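# Hang the lantern on the rail by its red wire

## Task

Suspend the lantern from the rail using the red wire, so that the lantern hangs free and does not touch the table.

## Robot and tools

Robot: two arms, left_arm and right_arm, each with a two-finger gripper. Bases in the scene frame: left_arm at (+0.013, +0.359, +0.020) m, quat_wxyz (+1.000, 0, 0, -0.012); right_arm at (-0.022, -0.346, +0.020) m, quat_wxyz (+1.000, 0, 0, +0.011). Scene frame: origin at table-top height, midway between the nominal bases; +x points out over the table, +z up, and left_arm sits on the +y side (arm names do not match image sides).

Gripper frame: fingers point along the gripper's +z, open and close along its y, and a block sticks out about 10 cm toward its +x and turns with it. end_effector_position is the spot between the closed pads; closed fingertips reach about 19 mm past it, open ones about 6 mm.

execute_actions(actions, cameras): actions is a list of actions. Each action is a table of 1 to 15 rows, one row per 1/30 s step; a short table repeats its last row up to 15 steps. Every row is one flat list of 18 numbers in [-1, 1] covering both arms: left_arm dx, dy, dz, rx, ry, rz, then left_gripper position, force_limit, speed, then the same nine for right_arm and right_gripper. dx..rz are offsets, not poses: they count from that arm's Hand target at the start of the action, along the Hand target's own axes, and each row counts from that same start, not from the row before. 1.0 equals 0.6 m of travel or 180 degrees; rx, ry, rz form one rotation vector. Repeating an offset in a new action moves further. Six zeros re-command the current Hand target. Images return only when actions is empty or cameras names them.

Gripper numbers (absolute, not offsets): position +1 is fully open (85 mm), about -0.8 is pads touching, -1 closes until blocked. speed sets finger speed: about 20 mm/s at -1, 85 at 0, 150 at +1. force_limit with speed sets grip strength: slow close on a 40 mm hard part gives roughly 30 N per pad at -1 and 100 N at +1; closing fast from a centimetre or more open gives about 120-135 N (speed 0) or 200-245 N (speed +1). Both start at +1. To keep a gripper unchanged, resend its last three numbers; a 0 is itself a command. New force_limit or speed only apply after position changes by 0.01 or more. To grip, send -1 and check object_status = 2.

move(target, speed, blend, stop_force, zero, blocking, cameras): drives each gripper along a straight line. target is one 18-number row as above, or a list of up to 15 such rows; all offsets in every row count from the Hand targets at the move's start, in each Hand target's axes. speed is in m/s, 0.002 to 1, default 0.25 (turns up to twice that in rad/s), one value or one per target. blend (m) rounds corners in a list; 0 stops at each. stop_force (N, 12 to 80) ends an arm's path when it feels that much push; use it only slowly, with a small value, not while turning the gripper, and leave it out when backing away from a contact. zero (default true) re-zeros the force before the move. blocking=false returns after about 0.5 s while the move continues (not with stop_force). Paths last 0.5 to 10 s and do not avoid obstacles. Use the same finger numbers in every row of a list. The result adds a move: line: done, off_target, moving, held or fault, plus limits (paced = pose clipped, held = steps withheld).

wait(seconds 0 to 10): let time pass holding commands. stop: brake a running move. zoom_image(camera, region [x0, y0, x1, y1] pixels, at most 504 wide and high) enlarges part of the latest image. finished_scene(scene 1 or 2) ends the scene for good; the lantern must stay hung without help.

Cameras: cam_high, cam_low, cam_pegs, cam_rail, cam_left_wrist, cam_right_wrist (672x504 each), with given calibrations; fixed cameras may be off by up to 2.3 degrees and 9 mm.

Results: Hand target (last commanded pose after clipping, base for next offsets), end_effector_position (m) and quat_wxyz in the scene frame, object_status (0 moving, 1 blocked while opening, 2 blocked while closing = holding, 3 reached position or pads met), position_measured in counts (3 open, 78 about 60 mm, 130 about 40 mm, 180 about 20 mm, 230 pads met), Flange force along the gripper's x y z (includes held weight and some error; "no reading" near singular poses), Joint velocities, Tool commands, step readings, MOTOR HOT. Each step the command is clipped to 70 mm and 16 degrees from the measured pose, so a gripper may settle short; resend the gap as an offset.

Avoid: dropping the lantern or letting it fall off the table (fails), releasing it while it swings, slamming into the rail or table, hard squeezes on parts still resting on something, large forces or twists on the gripper, and any contact between the arms (the clearance check may hold a path; fingers closing on the other arm count as a press). Torque over the joint limit (144 N m waist/shoulder/elbow, 36 N m wrist joints) or 150 N net outside force stops that arm for 10 s; overheating stops it 30-60 s. Joint ranges (rad): waist -3.491..3.491, shoulder -3.140..3.140, elbow -1.187..4.328, forearm roll -3.316..3.316, wrist pitch -3.140..3.140, wrist roll -3.927..3.927. Loose objects may get nudged occasionally.

Each tool is called in YAML: its name, and indented under it one key for each argument.

## Session

execute_actions:
  actions: []

Scene clock: 0.00 s.
left_arm: end_effector_position=(+0.2070, +1.0431, +0.2014) position_measured=3 object_status=3 end_effector_quat_wxyz=(-0.183, +0.662, +0.473, +0.551) | right_arm: end_effector_position=(+0.1633, -0.6196, +0.3473) position_measured=3 object_status=3 end_effector_quat_wxyz=(+0.564, -0.543, -0.484, -0.390)
Joint positions: left_arm=[1.3 0.279 -0.626 2.59 -0.632 0.649] | right_arm=[-1.113 0.561 0.374 -0.986 -2.709 -1.201]
Joint velocities: within noise
Flange force (N): no reading
Hand target: left_arm +0.2070, +1.0431, +0.2014; -0.183, +0.662, +0.473, +0.551 | right_arm +0.1633, -0.6196, +0.3473; +0.564, -0.543, -0.484, -0.390
Tool commands: left_gripper/position=+1.0 left_gripper/force_limit=+1.0 left_gripper/speed=+1.0 right_gripper/position=+1.0 right_gripper/force_limit=+1.0 right_gripper/speed=+1.0

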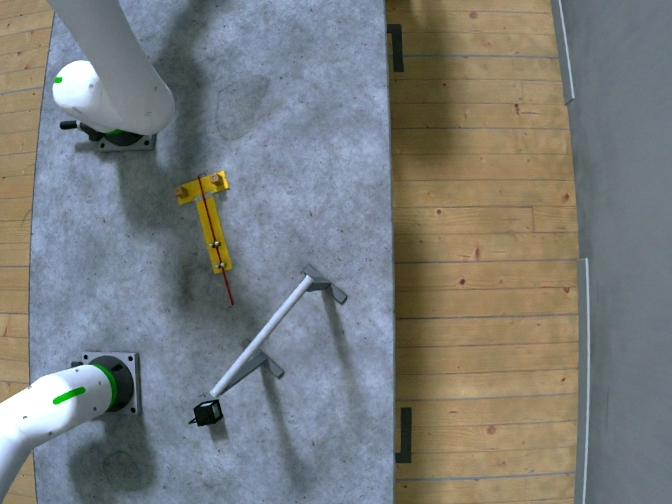

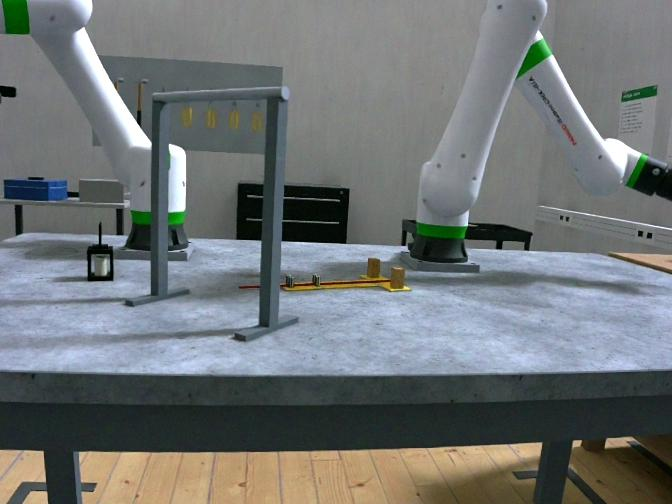

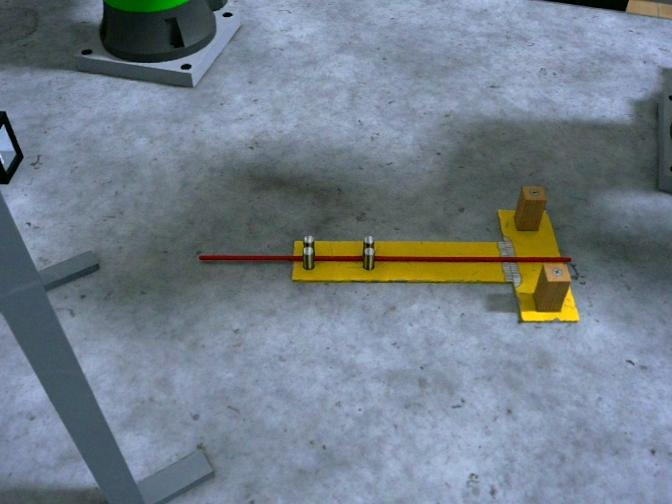

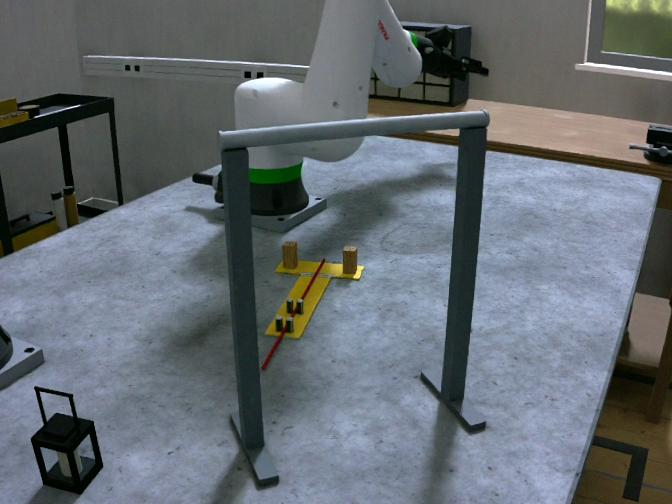

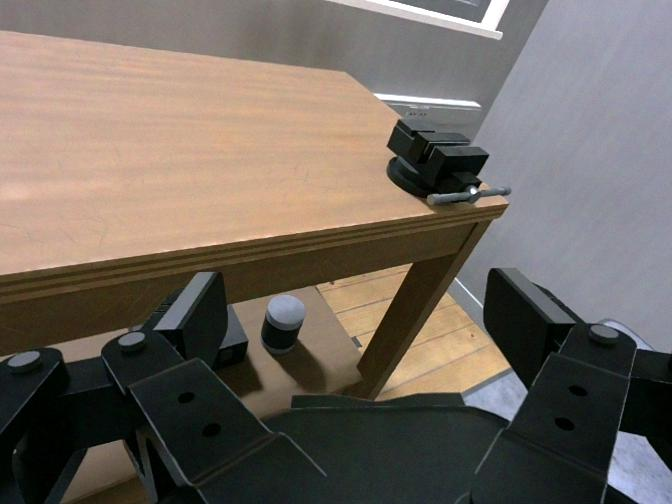

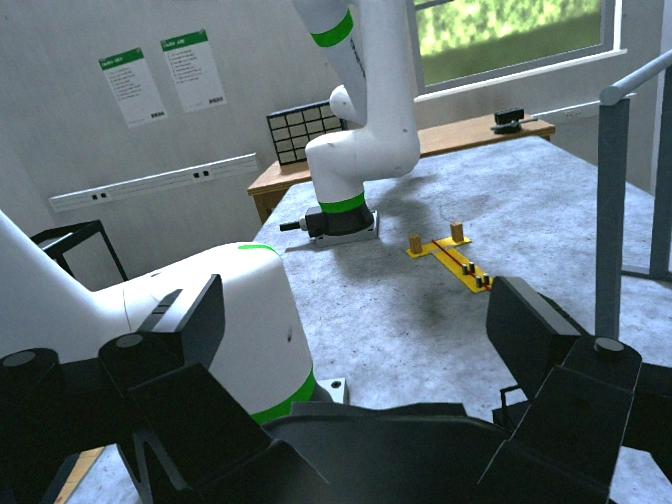

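zoom_image:
  camera: "cam_pegs"
  region: [180, 160, 600, 340]

zoom_image:
  camera: "cam_rail"
  region: [220, 210, 400, 390]

zoom_image:
  camera: "cam_high"
  region: [150, 150, 360, 440]

zoom_image:
  camera: "cam_rail"
  region: [0, 370, 130, 500]

zoom_image:
  camera: "cam_low"
  region: [60, 60, 460, 360]

Scaled by 1.200 from the camera's 672x504 image, which has a finer 960x720 frame.

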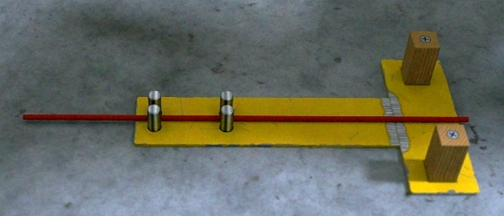

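Scaled by 2.800 from the camera's 672x504 image, which has a finer 960x720 frame.

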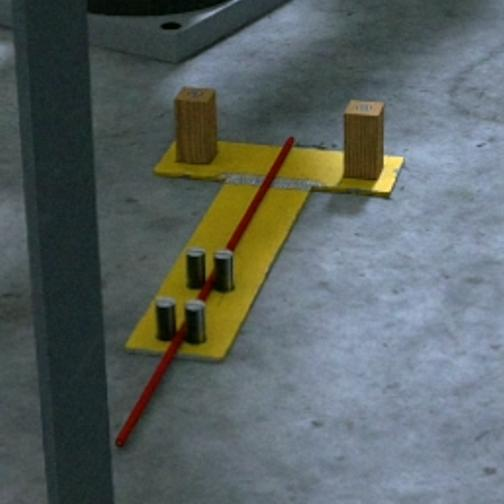

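Scaled by 1.738 from the camera's 672x504 image, which has a finer 960x720 frame.

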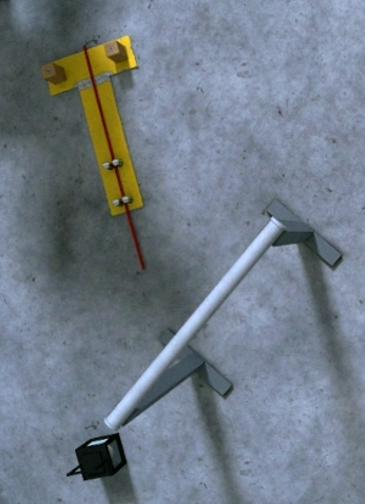

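Scaled by 3.877 from the camera's 672x504 image, which has a finer 960x720 frame.

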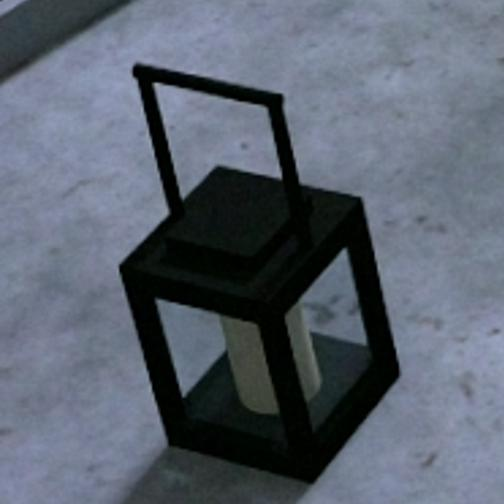

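Scaled by 1.260 from the camera's 672x504 image, which has a finer 960x720 frame.

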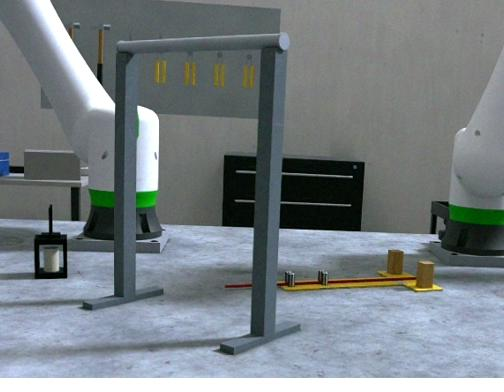

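move:
  target: [-0.421,0.813,-0.977,0.229,-0.328,-0.171,-0.85,-1,0,0,0,0,0,0,0,1,1,1]
  cameras: ["cam_high","cam_rail"]

Scene clock: 108.20 s.
left_arm: end_effector_position=(+0.2992, +0.2512, +0.2999) position_measured=232 object_status=3 end_effector_quat_wxyz=(+0.000, +0.597, +0.802, +0.001) | right_arm: end_effector_position=(+0.1633, -0.6196, +0.3473) position_measured=3 object_status=3 end_effector_quat_wxyz=(+0.564, -0.543, -0.484, -0.390)
Joint positions: left_arm=[-0.776 -0.382 -0.32 3.14 1.633 2.661] | right_arm=[-1.113 0.561 0.374 -0.986 -2.709 -1.201]
Flange force (N): left_arm=[-1.7 -9.0 4.7] | right_arm=[-4.5 -0.3 2.9]
Hand target: left_arm +0.2992, +0.2512, +0.2999; +0.000, +0.597, +0.802, +0.001 | right_arm +0.1633, -0.6196, +0.3473; +0.564, -0.543, -0.484, -0.390
Off the commanded pose: left_arm 0.000 m, 0 deg | right_arm 0.000 m, 0 deg.
move: done
Images, in order (width x height): cam_high 672x504, cam_rail 672x504.

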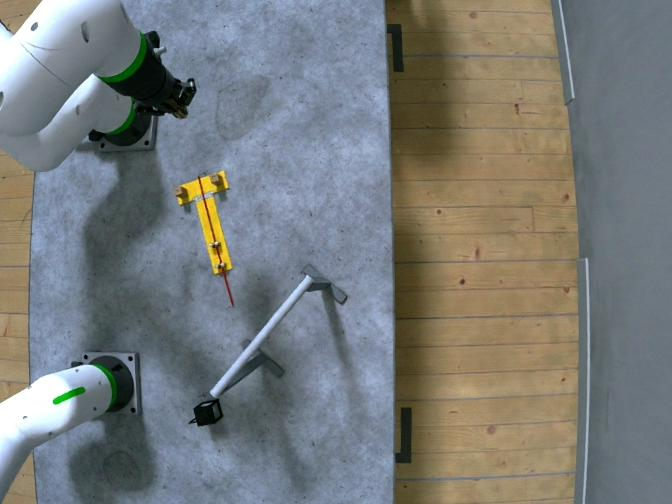

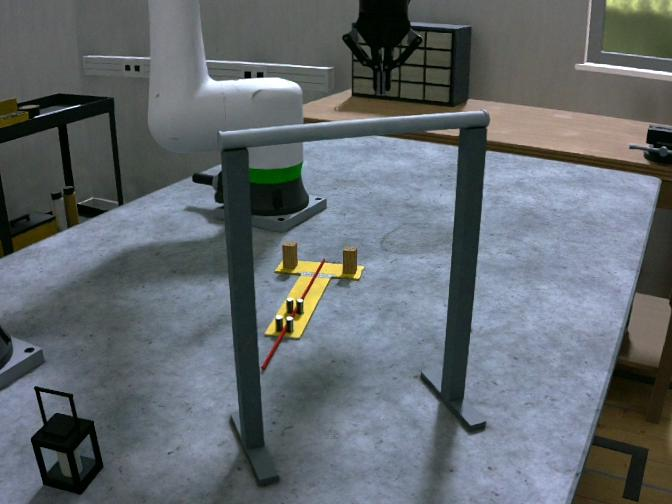

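move:
  target:
    - [-0.568,-0.06,0.3,0,0,0,-0.85,-1,0,0,0,0,0,0,0,1,1,1]
    - [-0.568,-0.06,0.445,0,0,0,-0.85,-1,0,0,0,0,0,0,0,1,1,1]
  stop_force: 15
  speed: [0.25,0.05]
  cameras: ["all"]

zoom_image:
  camera: "cam_pegs"
  region: [100, 120, 500, 400]

Scene clock: 121.47 s.
left_arm: end_effector_position=(+0.3624, -0.0855, +0.0326) position_measured=232 object_status=3 end_effector_quat_wxyz=(+0.000, +0.597, +0.802, +0.001) | right_arm: end_effector_position=(+0.1633, -0.6196, +0.3473) position_measured=3 object_status=3 end_effector_quat_wxyz=(+0.564, -0.543, -0.484, -0.390)
Joint positions: left_arm=[-1.112 0.466 -0.088 3.14 1.017 2.999] | right_arm=[-1.113 0.561 0.374 -0.986 -2.709 -1.201]
Flange force (N): left_arm=[7.2 -6.4 0.3] | right_arm=[-5.0 -0.8 3.5]
Hand target: left_arm +0.3624, -0.0855, +0.0326; +0.000, +0.597, +0.802, +0.001 | right_arm +0.1633, -0.6196, +0.3473; +0.564, -0.543, -0.484, -0.390
Off the commanded pose: left_arm 0.000 m, 0 deg | right_arm 0.000 m, 0 deg.
move: done
camera_calibration:
cam_left_wrist: T_world_to_cam=[[0.960831, 0.276126, 0.0236108, -0.321902], [0.250257, -0.901095, 0.354116, -0.164346], [0.119056, -0.334337, -0.934903, 0.0870908], [0, 0, 0, 1]] pos_world=[0.340053, -0.0300885, 0.147219]

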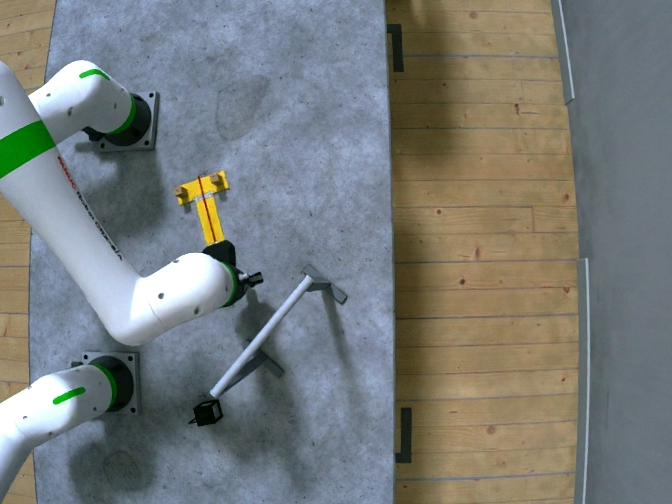

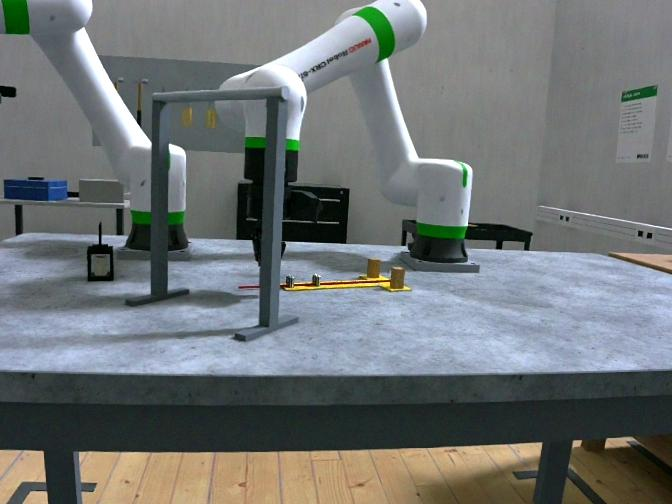

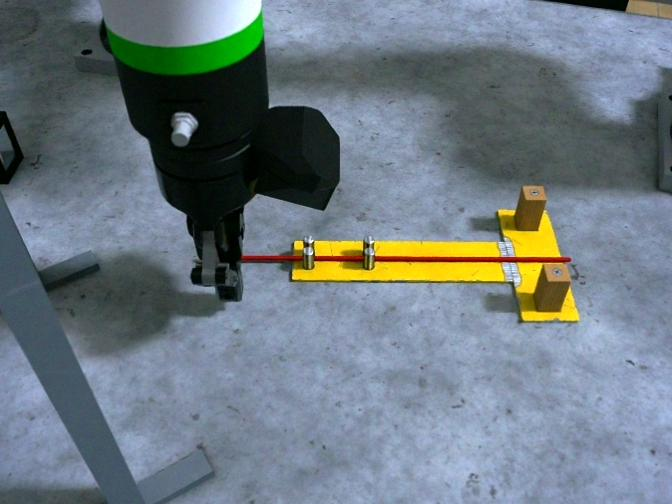

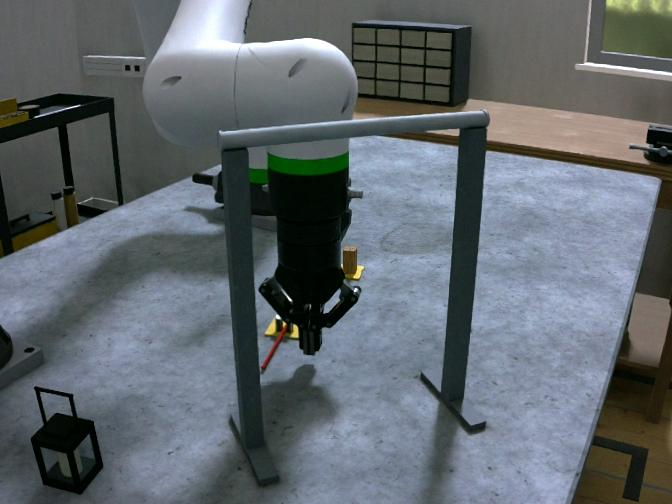

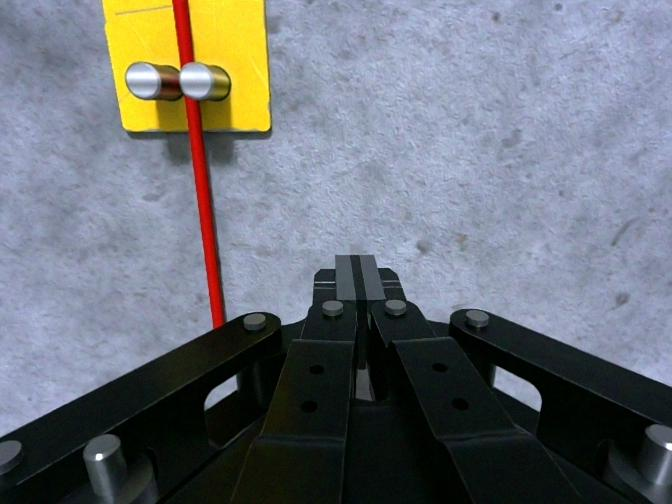

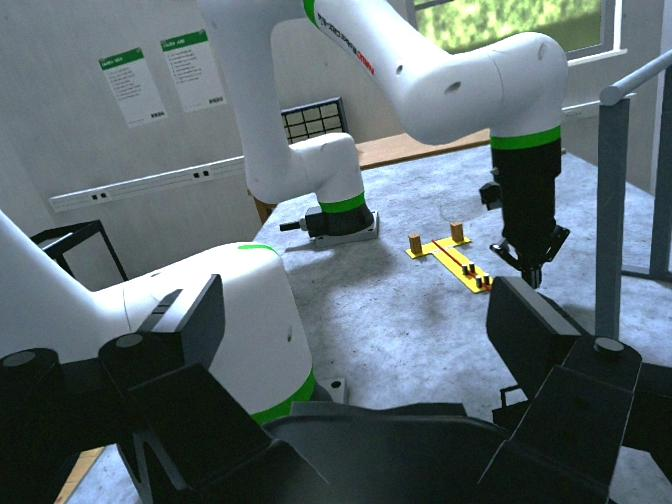

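Scaled by 1.260 from the camera's 672x504 image, which has a finer 960x720 frame.

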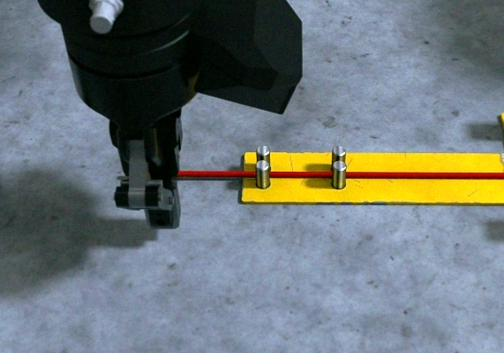

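move:
  target:
    - [0.008,0,0.0145,0,0,0,-0.85,-1,0,0,0,0,0,0,0,1,1,1]
    - [0.008,-0.048,0.0145,0,0,0,-0.85,-1,0,0,0,0,0,0,0,1,1,1]
    - [0.012,-0.101,0.0145,0,0,0,-0.85,-1,0,0,0,0,0,0,0,1,1,1]
    - [0.041,-0.145,0.0145,0,0,0,-0.85,-1,0,0,0,0,0,0,0,1,1,1]
    - [0.088,-0.168,0.0145,0,0,0,-0.85,-1,0,0,0,0,0,0,0,1,1,1]
  speed: 0.05
  blend: 0.01
  cameras: ["cam_pegs","cam_left_wrist","cam_rail"]

Scene clock: 146.97 s.
left_arm: end_effector_position=(+0.2507, -0.0637, +0.0238) position_measured=232 object_status=3 end_effector_quat_wxyz=(+0.000, +0.597, +0.802, +0.001) | right_arm: end_effector_position=(+0.1633, -0.6196, +0.3473) position_measured=3 object_status=3 end_effector_quat_wxyz=(+0.564, -0.543, -0.484, -0.390)
Joint positions: left_arm=[-1.306 0.308 -0.341 3.14 0.923 3.192] | right_arm=[-1.113 0.561 0.374 -0.986 -2.709 -1.201]
Flange force (N): left_arm=[7.2 -4.9 -0.2] | right_arm=[-4.8 -0.2 3.0]
Hand target: left_arm +0.2508, -0.0637, +0.0239; +0.000, +0.597, +0.802, +0.001 | right_arm +0.1633, -0.6196, +0.3473; +0.564, -0.543, -0.484, -0.390
Off the commanded pose: left_arm 0.000 m, 0 deg | right_arm 0.000 m, 0 deg.
move: done; blend cut to 0.005 m at target 1
camera_calibration:
cam_left_wrist: T_world_to_cam=[[0.960801, 0.276236, 0.0235679, -0.220347], [0.250374, -0.901062, 0.354118, -0.113749], [0.119056, -0.334336, -0.934904, 0.0994174], [0, 0, 0, 1]] pos_world=[0.228353, -0.00838821, 0.138419]
Images, in order (width x height): cam_pegs 672x504, cam_rail 672x504, cam_left_wrist 672x504.

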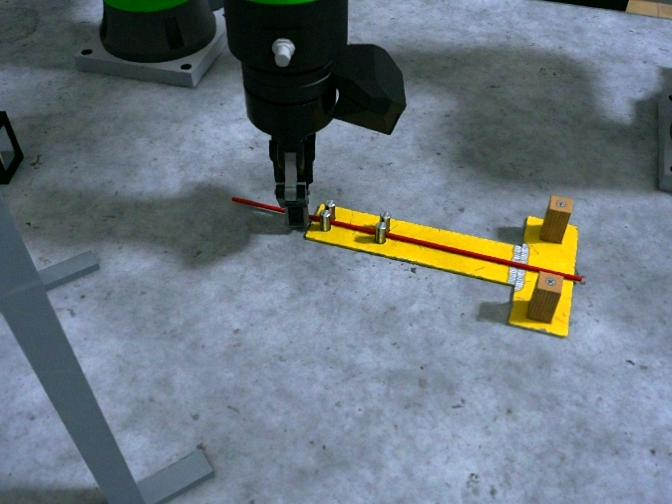

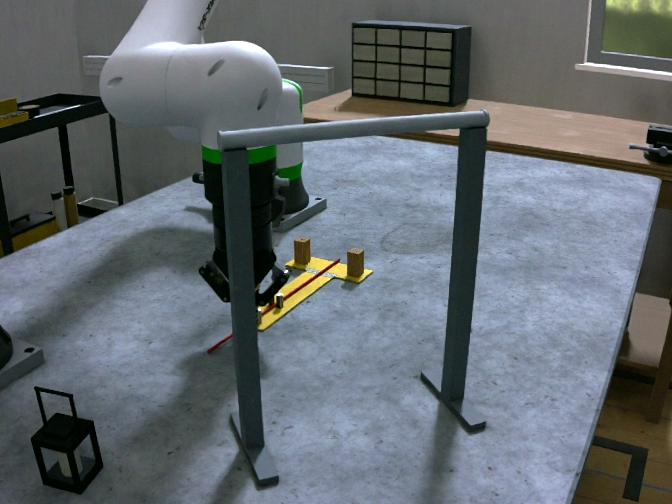

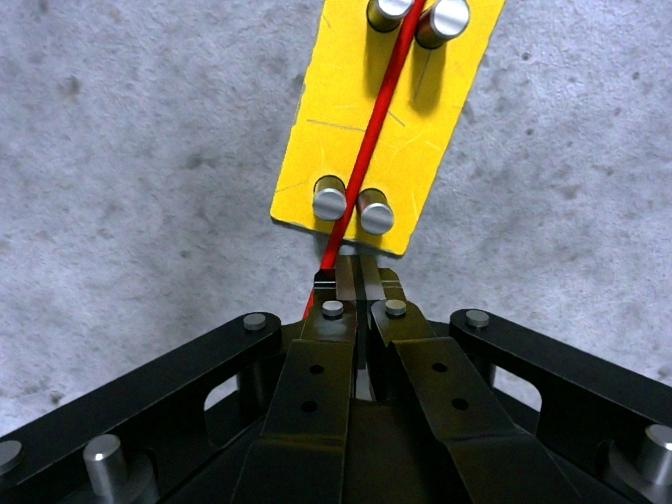

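move:
  target:
    - [0,0,-0.25,0,0,0,-0.85,-1,0,0,0,0,0,0,0,1,1,1]
    - [0.4045,0.0355,-0.21,0,0,0.098,0.26,-1,0,0,0,0,0,0,0,1,1,1]
  speed: [0.1,0.2]
  cameras: ["cam_pegs","cam_left_wrist"]

Scene clock: 176.33 s.
left_arm: end_effector_position=(+0.2016, +0.1749, +0.1500) position_measured=96 object_status=0 end_effector_quat_wxyz=(+0.000, +0.713, +0.701, +0.001) | right_arm: end_effector_position=(+0.1633, -0.6196, +0.3473) position_measured=3 object_status=3 end_effector_quat_wxyz=(+0.564, -0.543, -0.484, -0.390)
Joint positions: left_arm=[-1.266 -0.475 -0.727 3.14 1.319 2.844] | right_arm=[-1.113 0.561 0.374 -0.986 -2.709 -1.201]
Flange force (N): left_arm=[-1.2 -9.0 4.0] | right_arm=[-4.8 -0.1 3.0]
Hand target: left_arm +0.2016, +0.1749, +0.1500; +0.000, +0.713, +0.701, +0.001 | right_arm +0.1633, -0.6196, +0.3473; +0.564, -0.543, -0.484, -0.390
Off the commanded pose: left_arm 0.000 m, 0 deg | right_arm 0.000 m, 0 deg.
move: done
camera_calibration:
cam_left_wrist: T_world_to_cam=[[0.999331, -0.0280464, 0.0234647, -0.196558], [-0.0345402, -0.934659, 0.353863, 0.132263], [0.0120069, -0.354436, -0.935003, 0.328138], [0, 0, 0, 1]] pos_world=[0.197055, 0.234412, 0.264619]
Images, in order (width x height): cam_pegs 672x504, cam_left_wrist 672x504.

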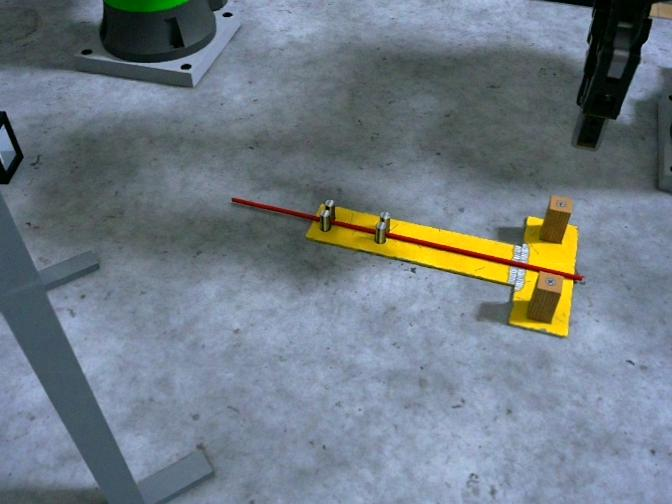

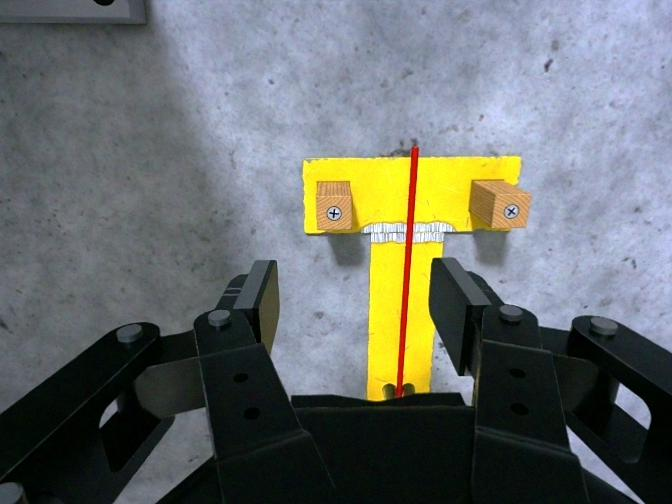

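move:
  target: [0.003,0,0.192,0,0,0,0.26,-1,0,0,0,0,0,0,0,1,1,1]
  speed: 0.06
  stop_force: 15
  cameras: ["cam_pegs","cam_left_wrist"]

Scene clock: 183.37 s.
left_arm: end_effector_position=(+0.2018, +0.1767, +0.0348) position_measured=96 object_status=3 end_effector_quat_wxyz=(+0.000, +0.713, +0.701, +0.001) | right_arm: end_effector_position=(+0.1633, -0.6196, +0.3473) position_measured=3 object_status=3 end_effector_quat_wxyz=(+0.564, -0.543, -0.484, -0.390)
Joint positions: left_arm=[-1.263 -0.305 -0.922 3.14 0.953 2.841] | right_arm=[-1.113 0.561 0.374 -0.986 -2.709 -1.201]
Flange force (N): left_arm=[-0.4 -10.2 3.7] | right_arm=[-4.6 -0.5 3.3]
Hand target: left_arm +0.2018, +0.1767, +0.0348; +0.000, +0.713, +0.701, +0.001 | right_arm +0.1633, -0.6196, +0.3473; +0.564, -0.543, -0.484, -0.390
Off the commanded pose: left_arm 0.000 m, 0 deg | right_arm 0.000 m, 0 deg.
move: done
camera_calibration:
cam_left_wrist: T_world_to_cam=[[0.999331, -0.0280478, 0.0234652, -0.194004], [-0.0345417, -0.934659, 0.353863, 0.174717], [0.0120069, -0.354436, -0.935003, 0.221061], [0, 0, 0, 1]] pos_world=[0.197255, 0.236212, 0.149419]
Images, in order (width x height): cam_pegs 672x504, cam_left_wrist 672x504.

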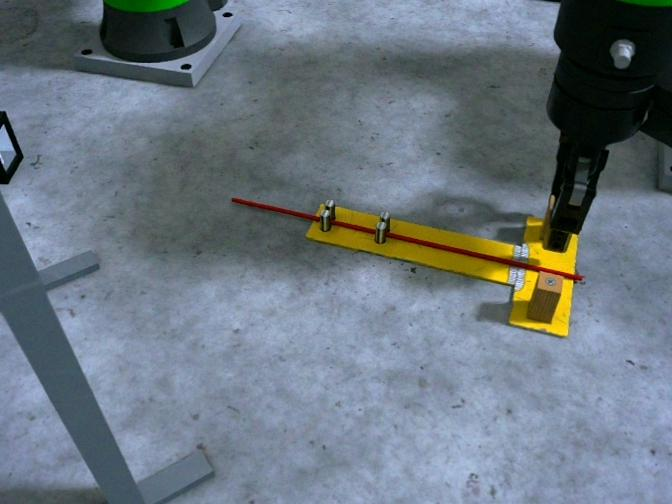

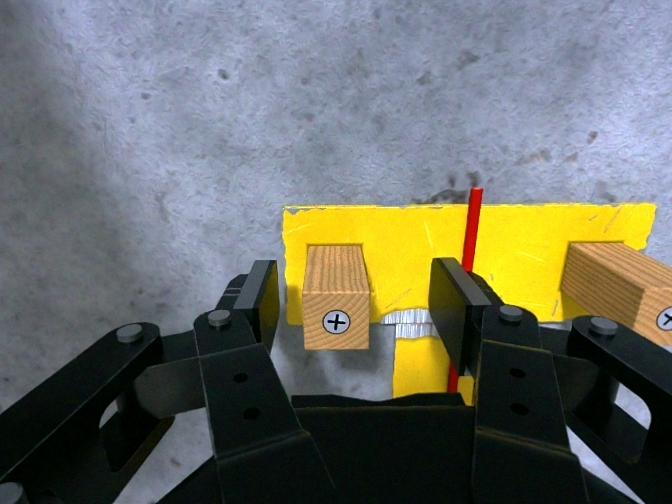

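move:
  target:
    - [0,-0.01,0.005,0,0,0,0.26,-1,0,0,0,0,0,0,0,1,1,1]
    - [0,-0.01,0.005,0,0,0,-1,0.6,-1,0,0,0,0,0,0,1,1,1]
  speed: 0.05
  cameras: ["cam_pegs","cam_left_wrist"]

Scene clock: 192.90 s.
left_arm: end_effector_position=(+0.1958, +0.1768, +0.0318) position_measured=182 object_status=0 end_effector_quat_wxyz=(+0.000, +0.713, +0.701, +0.001) | right_arm: end_effector_position=(+0.1633, -0.6196, +0.3473) position_measured=3 object_status=3 end_effector_quat_wxyz=(+0.564, -0.543, -0.484, -0.390)
Joint positions: left_arm=[-1.288 -0.314 -0.937 3.14 0.948 2.867] | right_arm=[-1.113 0.561 0.374 -0.986 -2.709 -1.201]
Flange force (N): left_arm=[8.3 -20.6 -30.8] | right_arm=[-5.1 -0.6 3.0]
Hand target: left_arm +0.1958, +0.1769, +0.0318; +0.000, +0.713, +0.701, +0.001 | right_arm +0.1633, -0.6196, +0.3473; +0.564, -0.543, -0.484, -0.390
Off the commanded pose: left_arm 0.000 m, 0 deg | right_arm 0.000 m, 0 deg.
move: done
camera_calibration:
cam_left_wrist: T_world_to_cam=[[0.999331, -0.0280464, 0.0234647, -0.187933], [-0.0345402, -0.934659, 0.353863, 0.175758], [0.0120069, -0.354436, -0.935003, 0.218399], [0, 0, 0, 1]] pos_world=[0.191255, 0.236412, 0.146419]
Images, in order (width x height): cam_pegs 672x504, cam_left_wrist 672x504.

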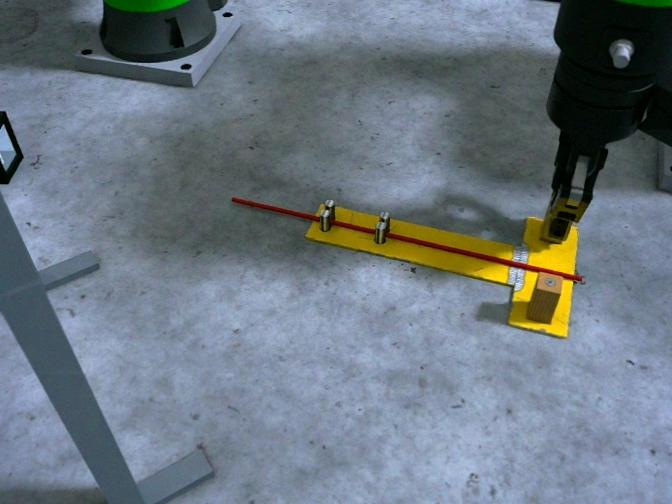

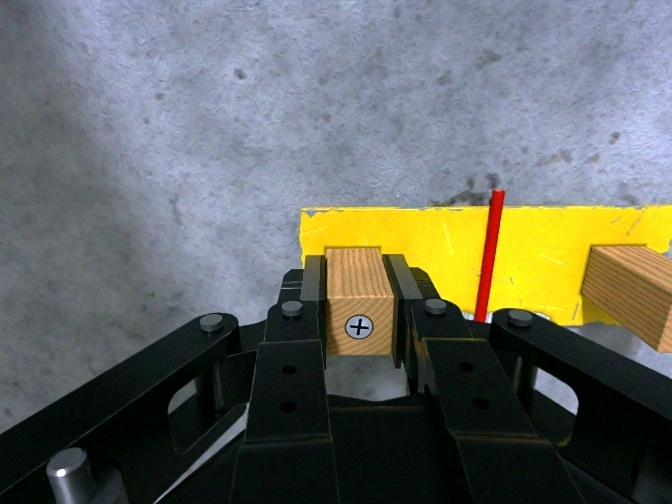

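move:
  target: [0,0,-0.0025,0,0,0,-1,0.6,-1,0.019,0.224,0.748,0.3025,-0.4375,-0.421,-0.85,-1,0]
  speed: 0.2
  cameras: ["cam_high","cam_pegs","cam_right_wrist"]

Scene clock: 222.00 s.
left_arm: end_effector_position=(+0.1958, +0.1769, +0.0333) position_measured=182 object_status=2 end_effector_quat_wxyz=(+0.000, +0.713, +0.701, +0.001) | right_arm: end_effector_position=(+0.2411, -0.1598, +0.3003) position_measured=231 object_status=3 end_effector_quat_wxyz=(+0.000, +0.000, +1.000, +0.000)
Joint positions: left_arm=[-1.288 -0.318 -0.935 3.14 0.954 2.867] | right_arm=[1.008 -0.335 -0.287 -0.001 -1.619 -1.032]
Flange force (N): left_arm=[0.4 -10.3 5.8] | right_arm=[1.9 -0.9 4.2]
Hand target: left_arm +0.1958, +0.1769, +0.0333; +0.000, +0.713, +0.701, +0.001 | right_arm +0.2411, -0.1598, +0.3003; +0.000, +0.000, +1.000, +0.000
Off the commanded pose: left_arm 0.000 m, 0 deg | right_arm 0.000 m, 0 deg.
move: done
camera_calibration:
cam_right_wrist: T_world_to_cam=[[-0.0208786, 0.999436, 0.0262867, 0.166769], [0.938524, 0.0105307, 0.345052, -0.313098], [0.344581, 0.031875, -0.938215, 0.338068], [0, 0, 0, 1]] pos_world=[0.18084, -0.174154, 0.420832]
Images, in order (width x height): cam_high 672x504, cam_pegs 672x504, cam_right_wrist 672x504.

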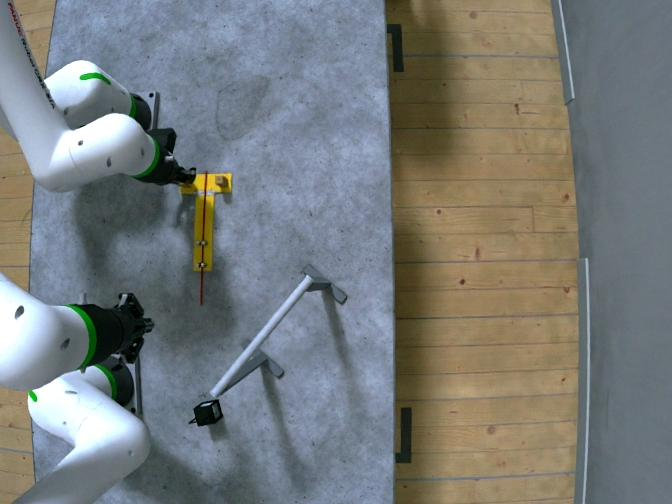

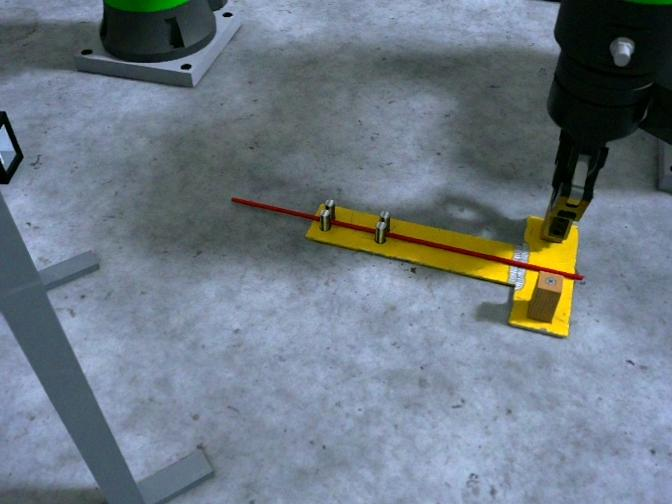

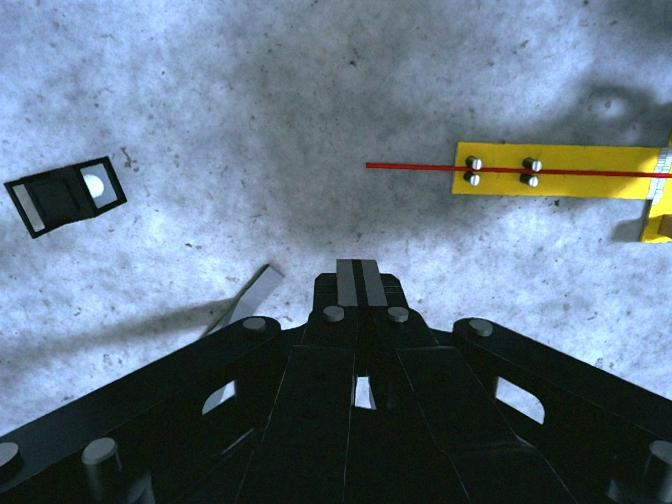

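move:
  target: [0,0,0,0,0,0,-1,0.6,-1,-0.115,0.1,0.333,0,0,0,-0.85,-1,0]
  speed: 0.2
  cameras: ["cam_high","cam_pegs","cam_right_wrist"]

Scene clock: 231.00 s.
left_arm: end_effector_position=(+0.1958, +0.1769, +0.0333) position_measured=182 object_status=2 end_effector_quat_wxyz=(+0.000, +0.713, +0.701, +0.001) | right_arm: end_effector_position=(+0.3100, -0.0999, +0.1005) position_measured=231 object_status=3 end_effector_quat_wxyz=(+0.000, +0.000, +1.000, +0.000)
Joint positions: left_arm=[-1.288 -0.318 -0.935 3.14 0.954 2.867] | right_arm=[0.935 0.03 -0.459 0 -1.083 -0.958]
Flange force (N): left_arm=[0.1 -10.1 5.7] | right_arm=[1.7 -0.8 2.3]
Hand target: left_arm +0.1958, +0.1769, +0.0333; +0.000, +0.713, +0.701, +0.001 | right_arm +0.3100, -0.0999, +0.1005; +0.000, +0.000, +1.000, +0.000
Off the commanded pose: left_arm 0.000 m, 0 deg | right_arm 0.000 m, 0 deg.
move: done
camera_calibration:
cam_right_wrist: T_world_to_cam=[[-0.0209765, 0.999435, 0.02625, 0.113626], [0.938479, 0.0106312, 0.345174, -0.309456], [0.3447, 0.0318756, -0.938172, 0.124923], [0, 0, 0, 1]] pos_world=[0.24974, -0.114253, 0.221033]
Images, in order (width x height): cam_high 672x504, cam_pegs 672x504, cam_right_wrist 672x504.

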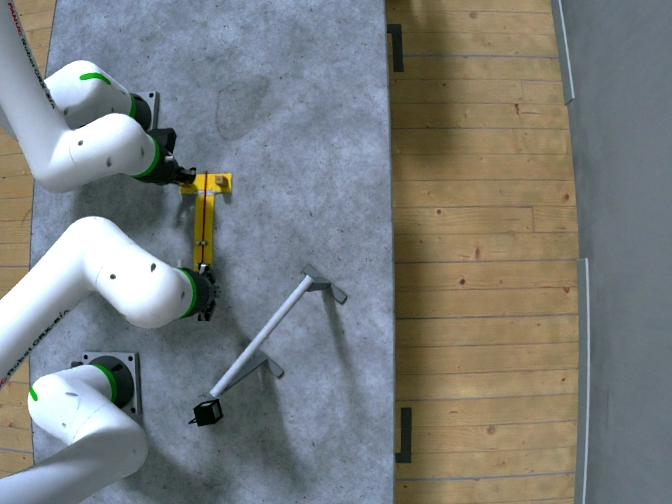

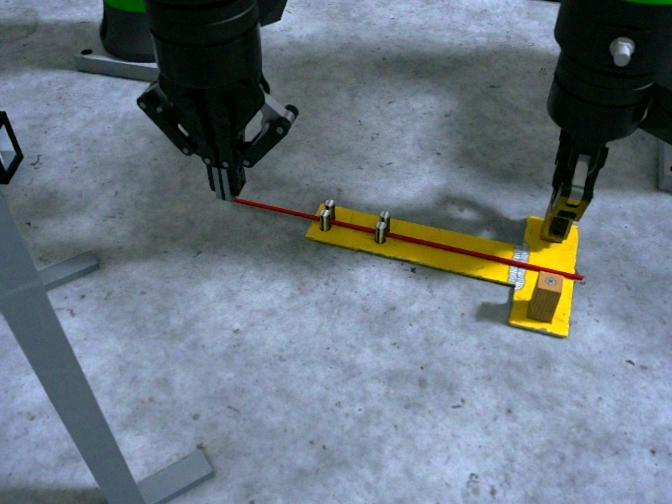

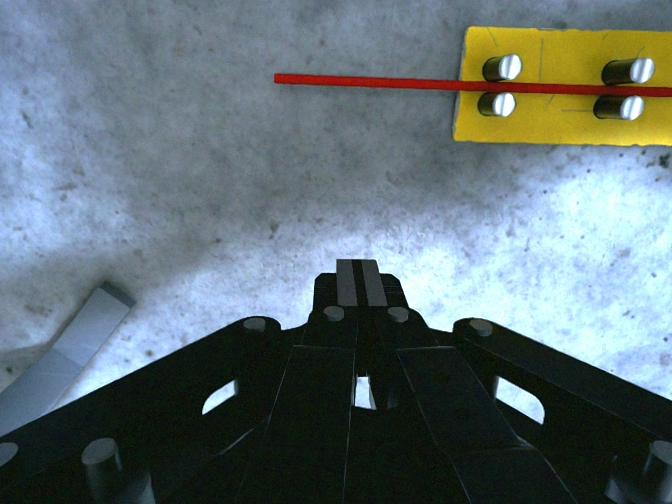

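move:
  target:
    - [0,0,0,0,0,0,-1,0.6,-1,0.055,0.01,0,0,0,0,-0.85,-1,0]
    - [0,0,0,0,0,0,-1,0.6,-1,0.055,0.01,0.124,0,0,0,-0.85,-1,0]
    - [0,0,0,0,0,0,-1,0.6,-1,0.088,0.01,0.124,0,0,0,-0.85,-1,0]
    - [0,0,0,0,0,0,-1,0.6,-1,0.142,0.012,0.124,0,0,0,-0.85,-1,0]
    - [0,0,0,0,0,0,-1,0.6,-1,0.186,0.0415,0.124,0,0,0,-0.85,-1,0]
  speed: 0.04
  blend: 0.008
  cameras: ["cam_high","cam_pegs","cam_right_wrist"]

Scene clock: 248.63 s.
left_arm: end_effector_position=(+0.1958, +0.1768, +0.0333) position_measured=182 object_status=2 end_effector_quat_wxyz=(+0.000, +0.713, +0.701, +0.001) | right_arm: end_effector_position=(+0.1983, -0.0749, +0.0261) position_measured=231 object_status=3 end_effector_quat_wxyz=(+0.000, +0.000, +1.000, +0.000)
Joint positions: left_arm=[-1.288 -0.318 -0.935 3.14 0.954 2.867] | right_arm=[1.247 -0.013 -0.711 -0.001 -0.873 -1.27]
Flange force (N): left_arm=[0.1 -11.1 6.2] | right_arm=[0.3 -1.2 2.9]
Hand target: left_arm +0.1958, +0.1769, +0.0333; +0.000, +0.713, +0.701, +0.001 | right_arm +0.1983, -0.0750, +0.0262; +0.000, +0.000, +1.000, +0.000
Off the commanded pose: left_arm 0.000 m, 0 deg | right_arm 0.000 m, 0 deg.
move: done
camera_calibration:
cam_right_wrist: T_world_to_cam=[[-0.0208174, 0.999434, 0.0264174, 0.088206], [0.938558, 0.0104311, 0.344964, -0.179304], [0.344494, 0.0319755, -0.938244, 0.0928416], [0, 0, 0, 1]] pos_world=[0.13814, -0.0892545, 0.146631]
Images, in order (width x height): cam_high 672x504, cam_pegs 672x504, cam_right_wrist 672x504.

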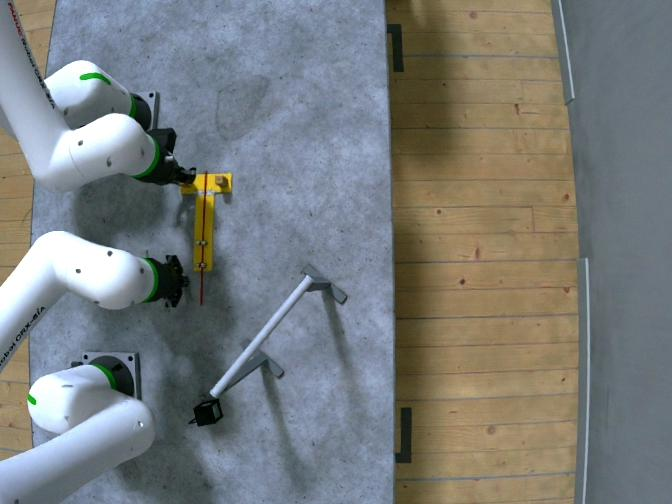

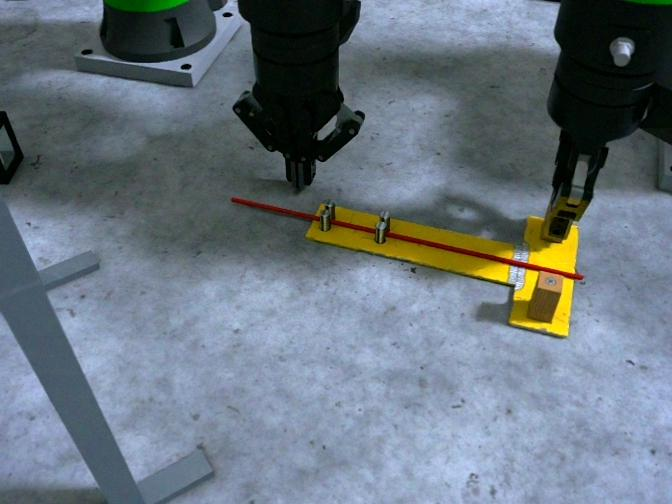

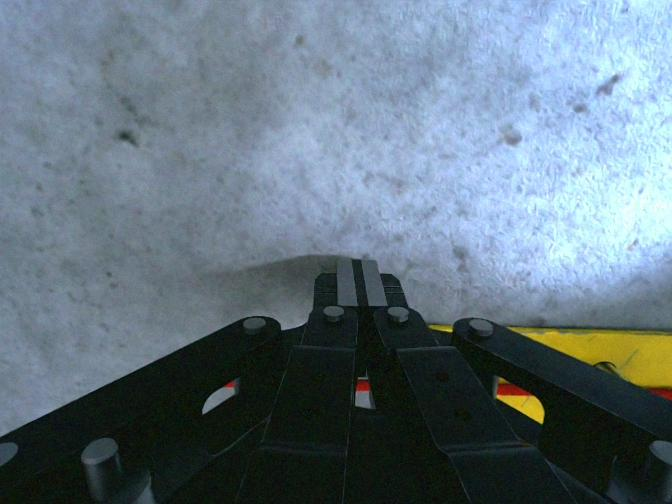

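move:
  target: [0,0,0,0,0,0,-1,0.6,-1,0,0,0.04,0,0,0,-0.85,-1,0]
  speed: 0.008
  stop_force: 12
  cameras: ["cam_pegs"]

zoom_image:
  camera: "cam_pegs"
  region: [200, 120, 420, 280]

Scene clock: 257.43 s.
left_arm: end_effector_position=(+0.1958, +0.1769, +0.0333) position_measured=182 object_status=2 end_effector_quat_wxyz=(+0.000, +0.713, +0.701, +0.001) | right_arm: end_effector_position=(+0.1983, -0.0749, +0.0196) position_measured=231 object_status=3 end_effector_quat_wxyz=(+0.000, +0.000, +1.000, +0.000)
Joint positions: left_arm=[-1.288 -0.318 -0.935 3.14 0.954 2.867] | right_arm=[1.247 0 -0.718 -0.001 -0.853 -1.27]
Flange force (N): left_arm=[0.2 -10.9 5.7] | right_arm=[13.6 -10.5 -50.6]
Hand target: left_arm +0.1958, +0.1769, +0.0333; +0.000, +0.713, +0.701, +0.001 | right_arm +0.1983, -0.0749, +0.0196; +0.000, +0.000, +1.000, +0.000 (not the last commanded pose)
Off the commanded pose: left_arm 0.000 m, 0 deg | right_arm 0.017 m, 0 deg.
move: contact (right_arm)
Images, in order (width x height): cam_pegs 672x504.

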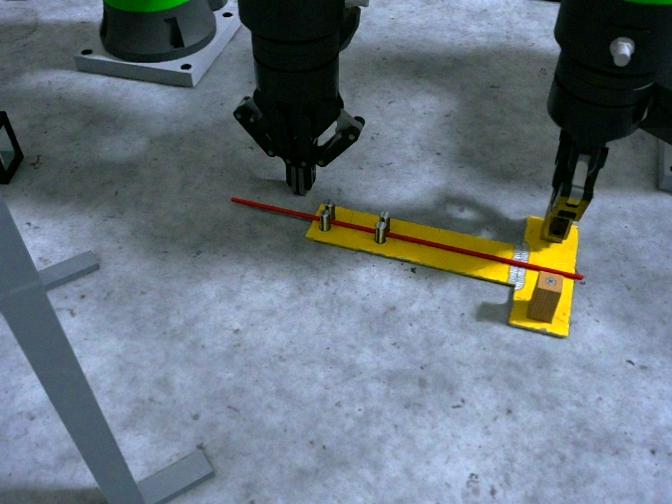

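Scaled by 2.291 from the camera's 672x504 image, which has a finer 960x720 frame.

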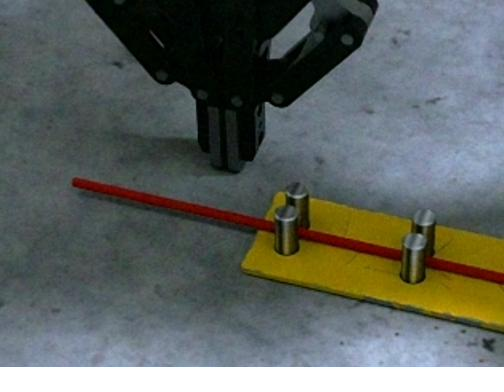

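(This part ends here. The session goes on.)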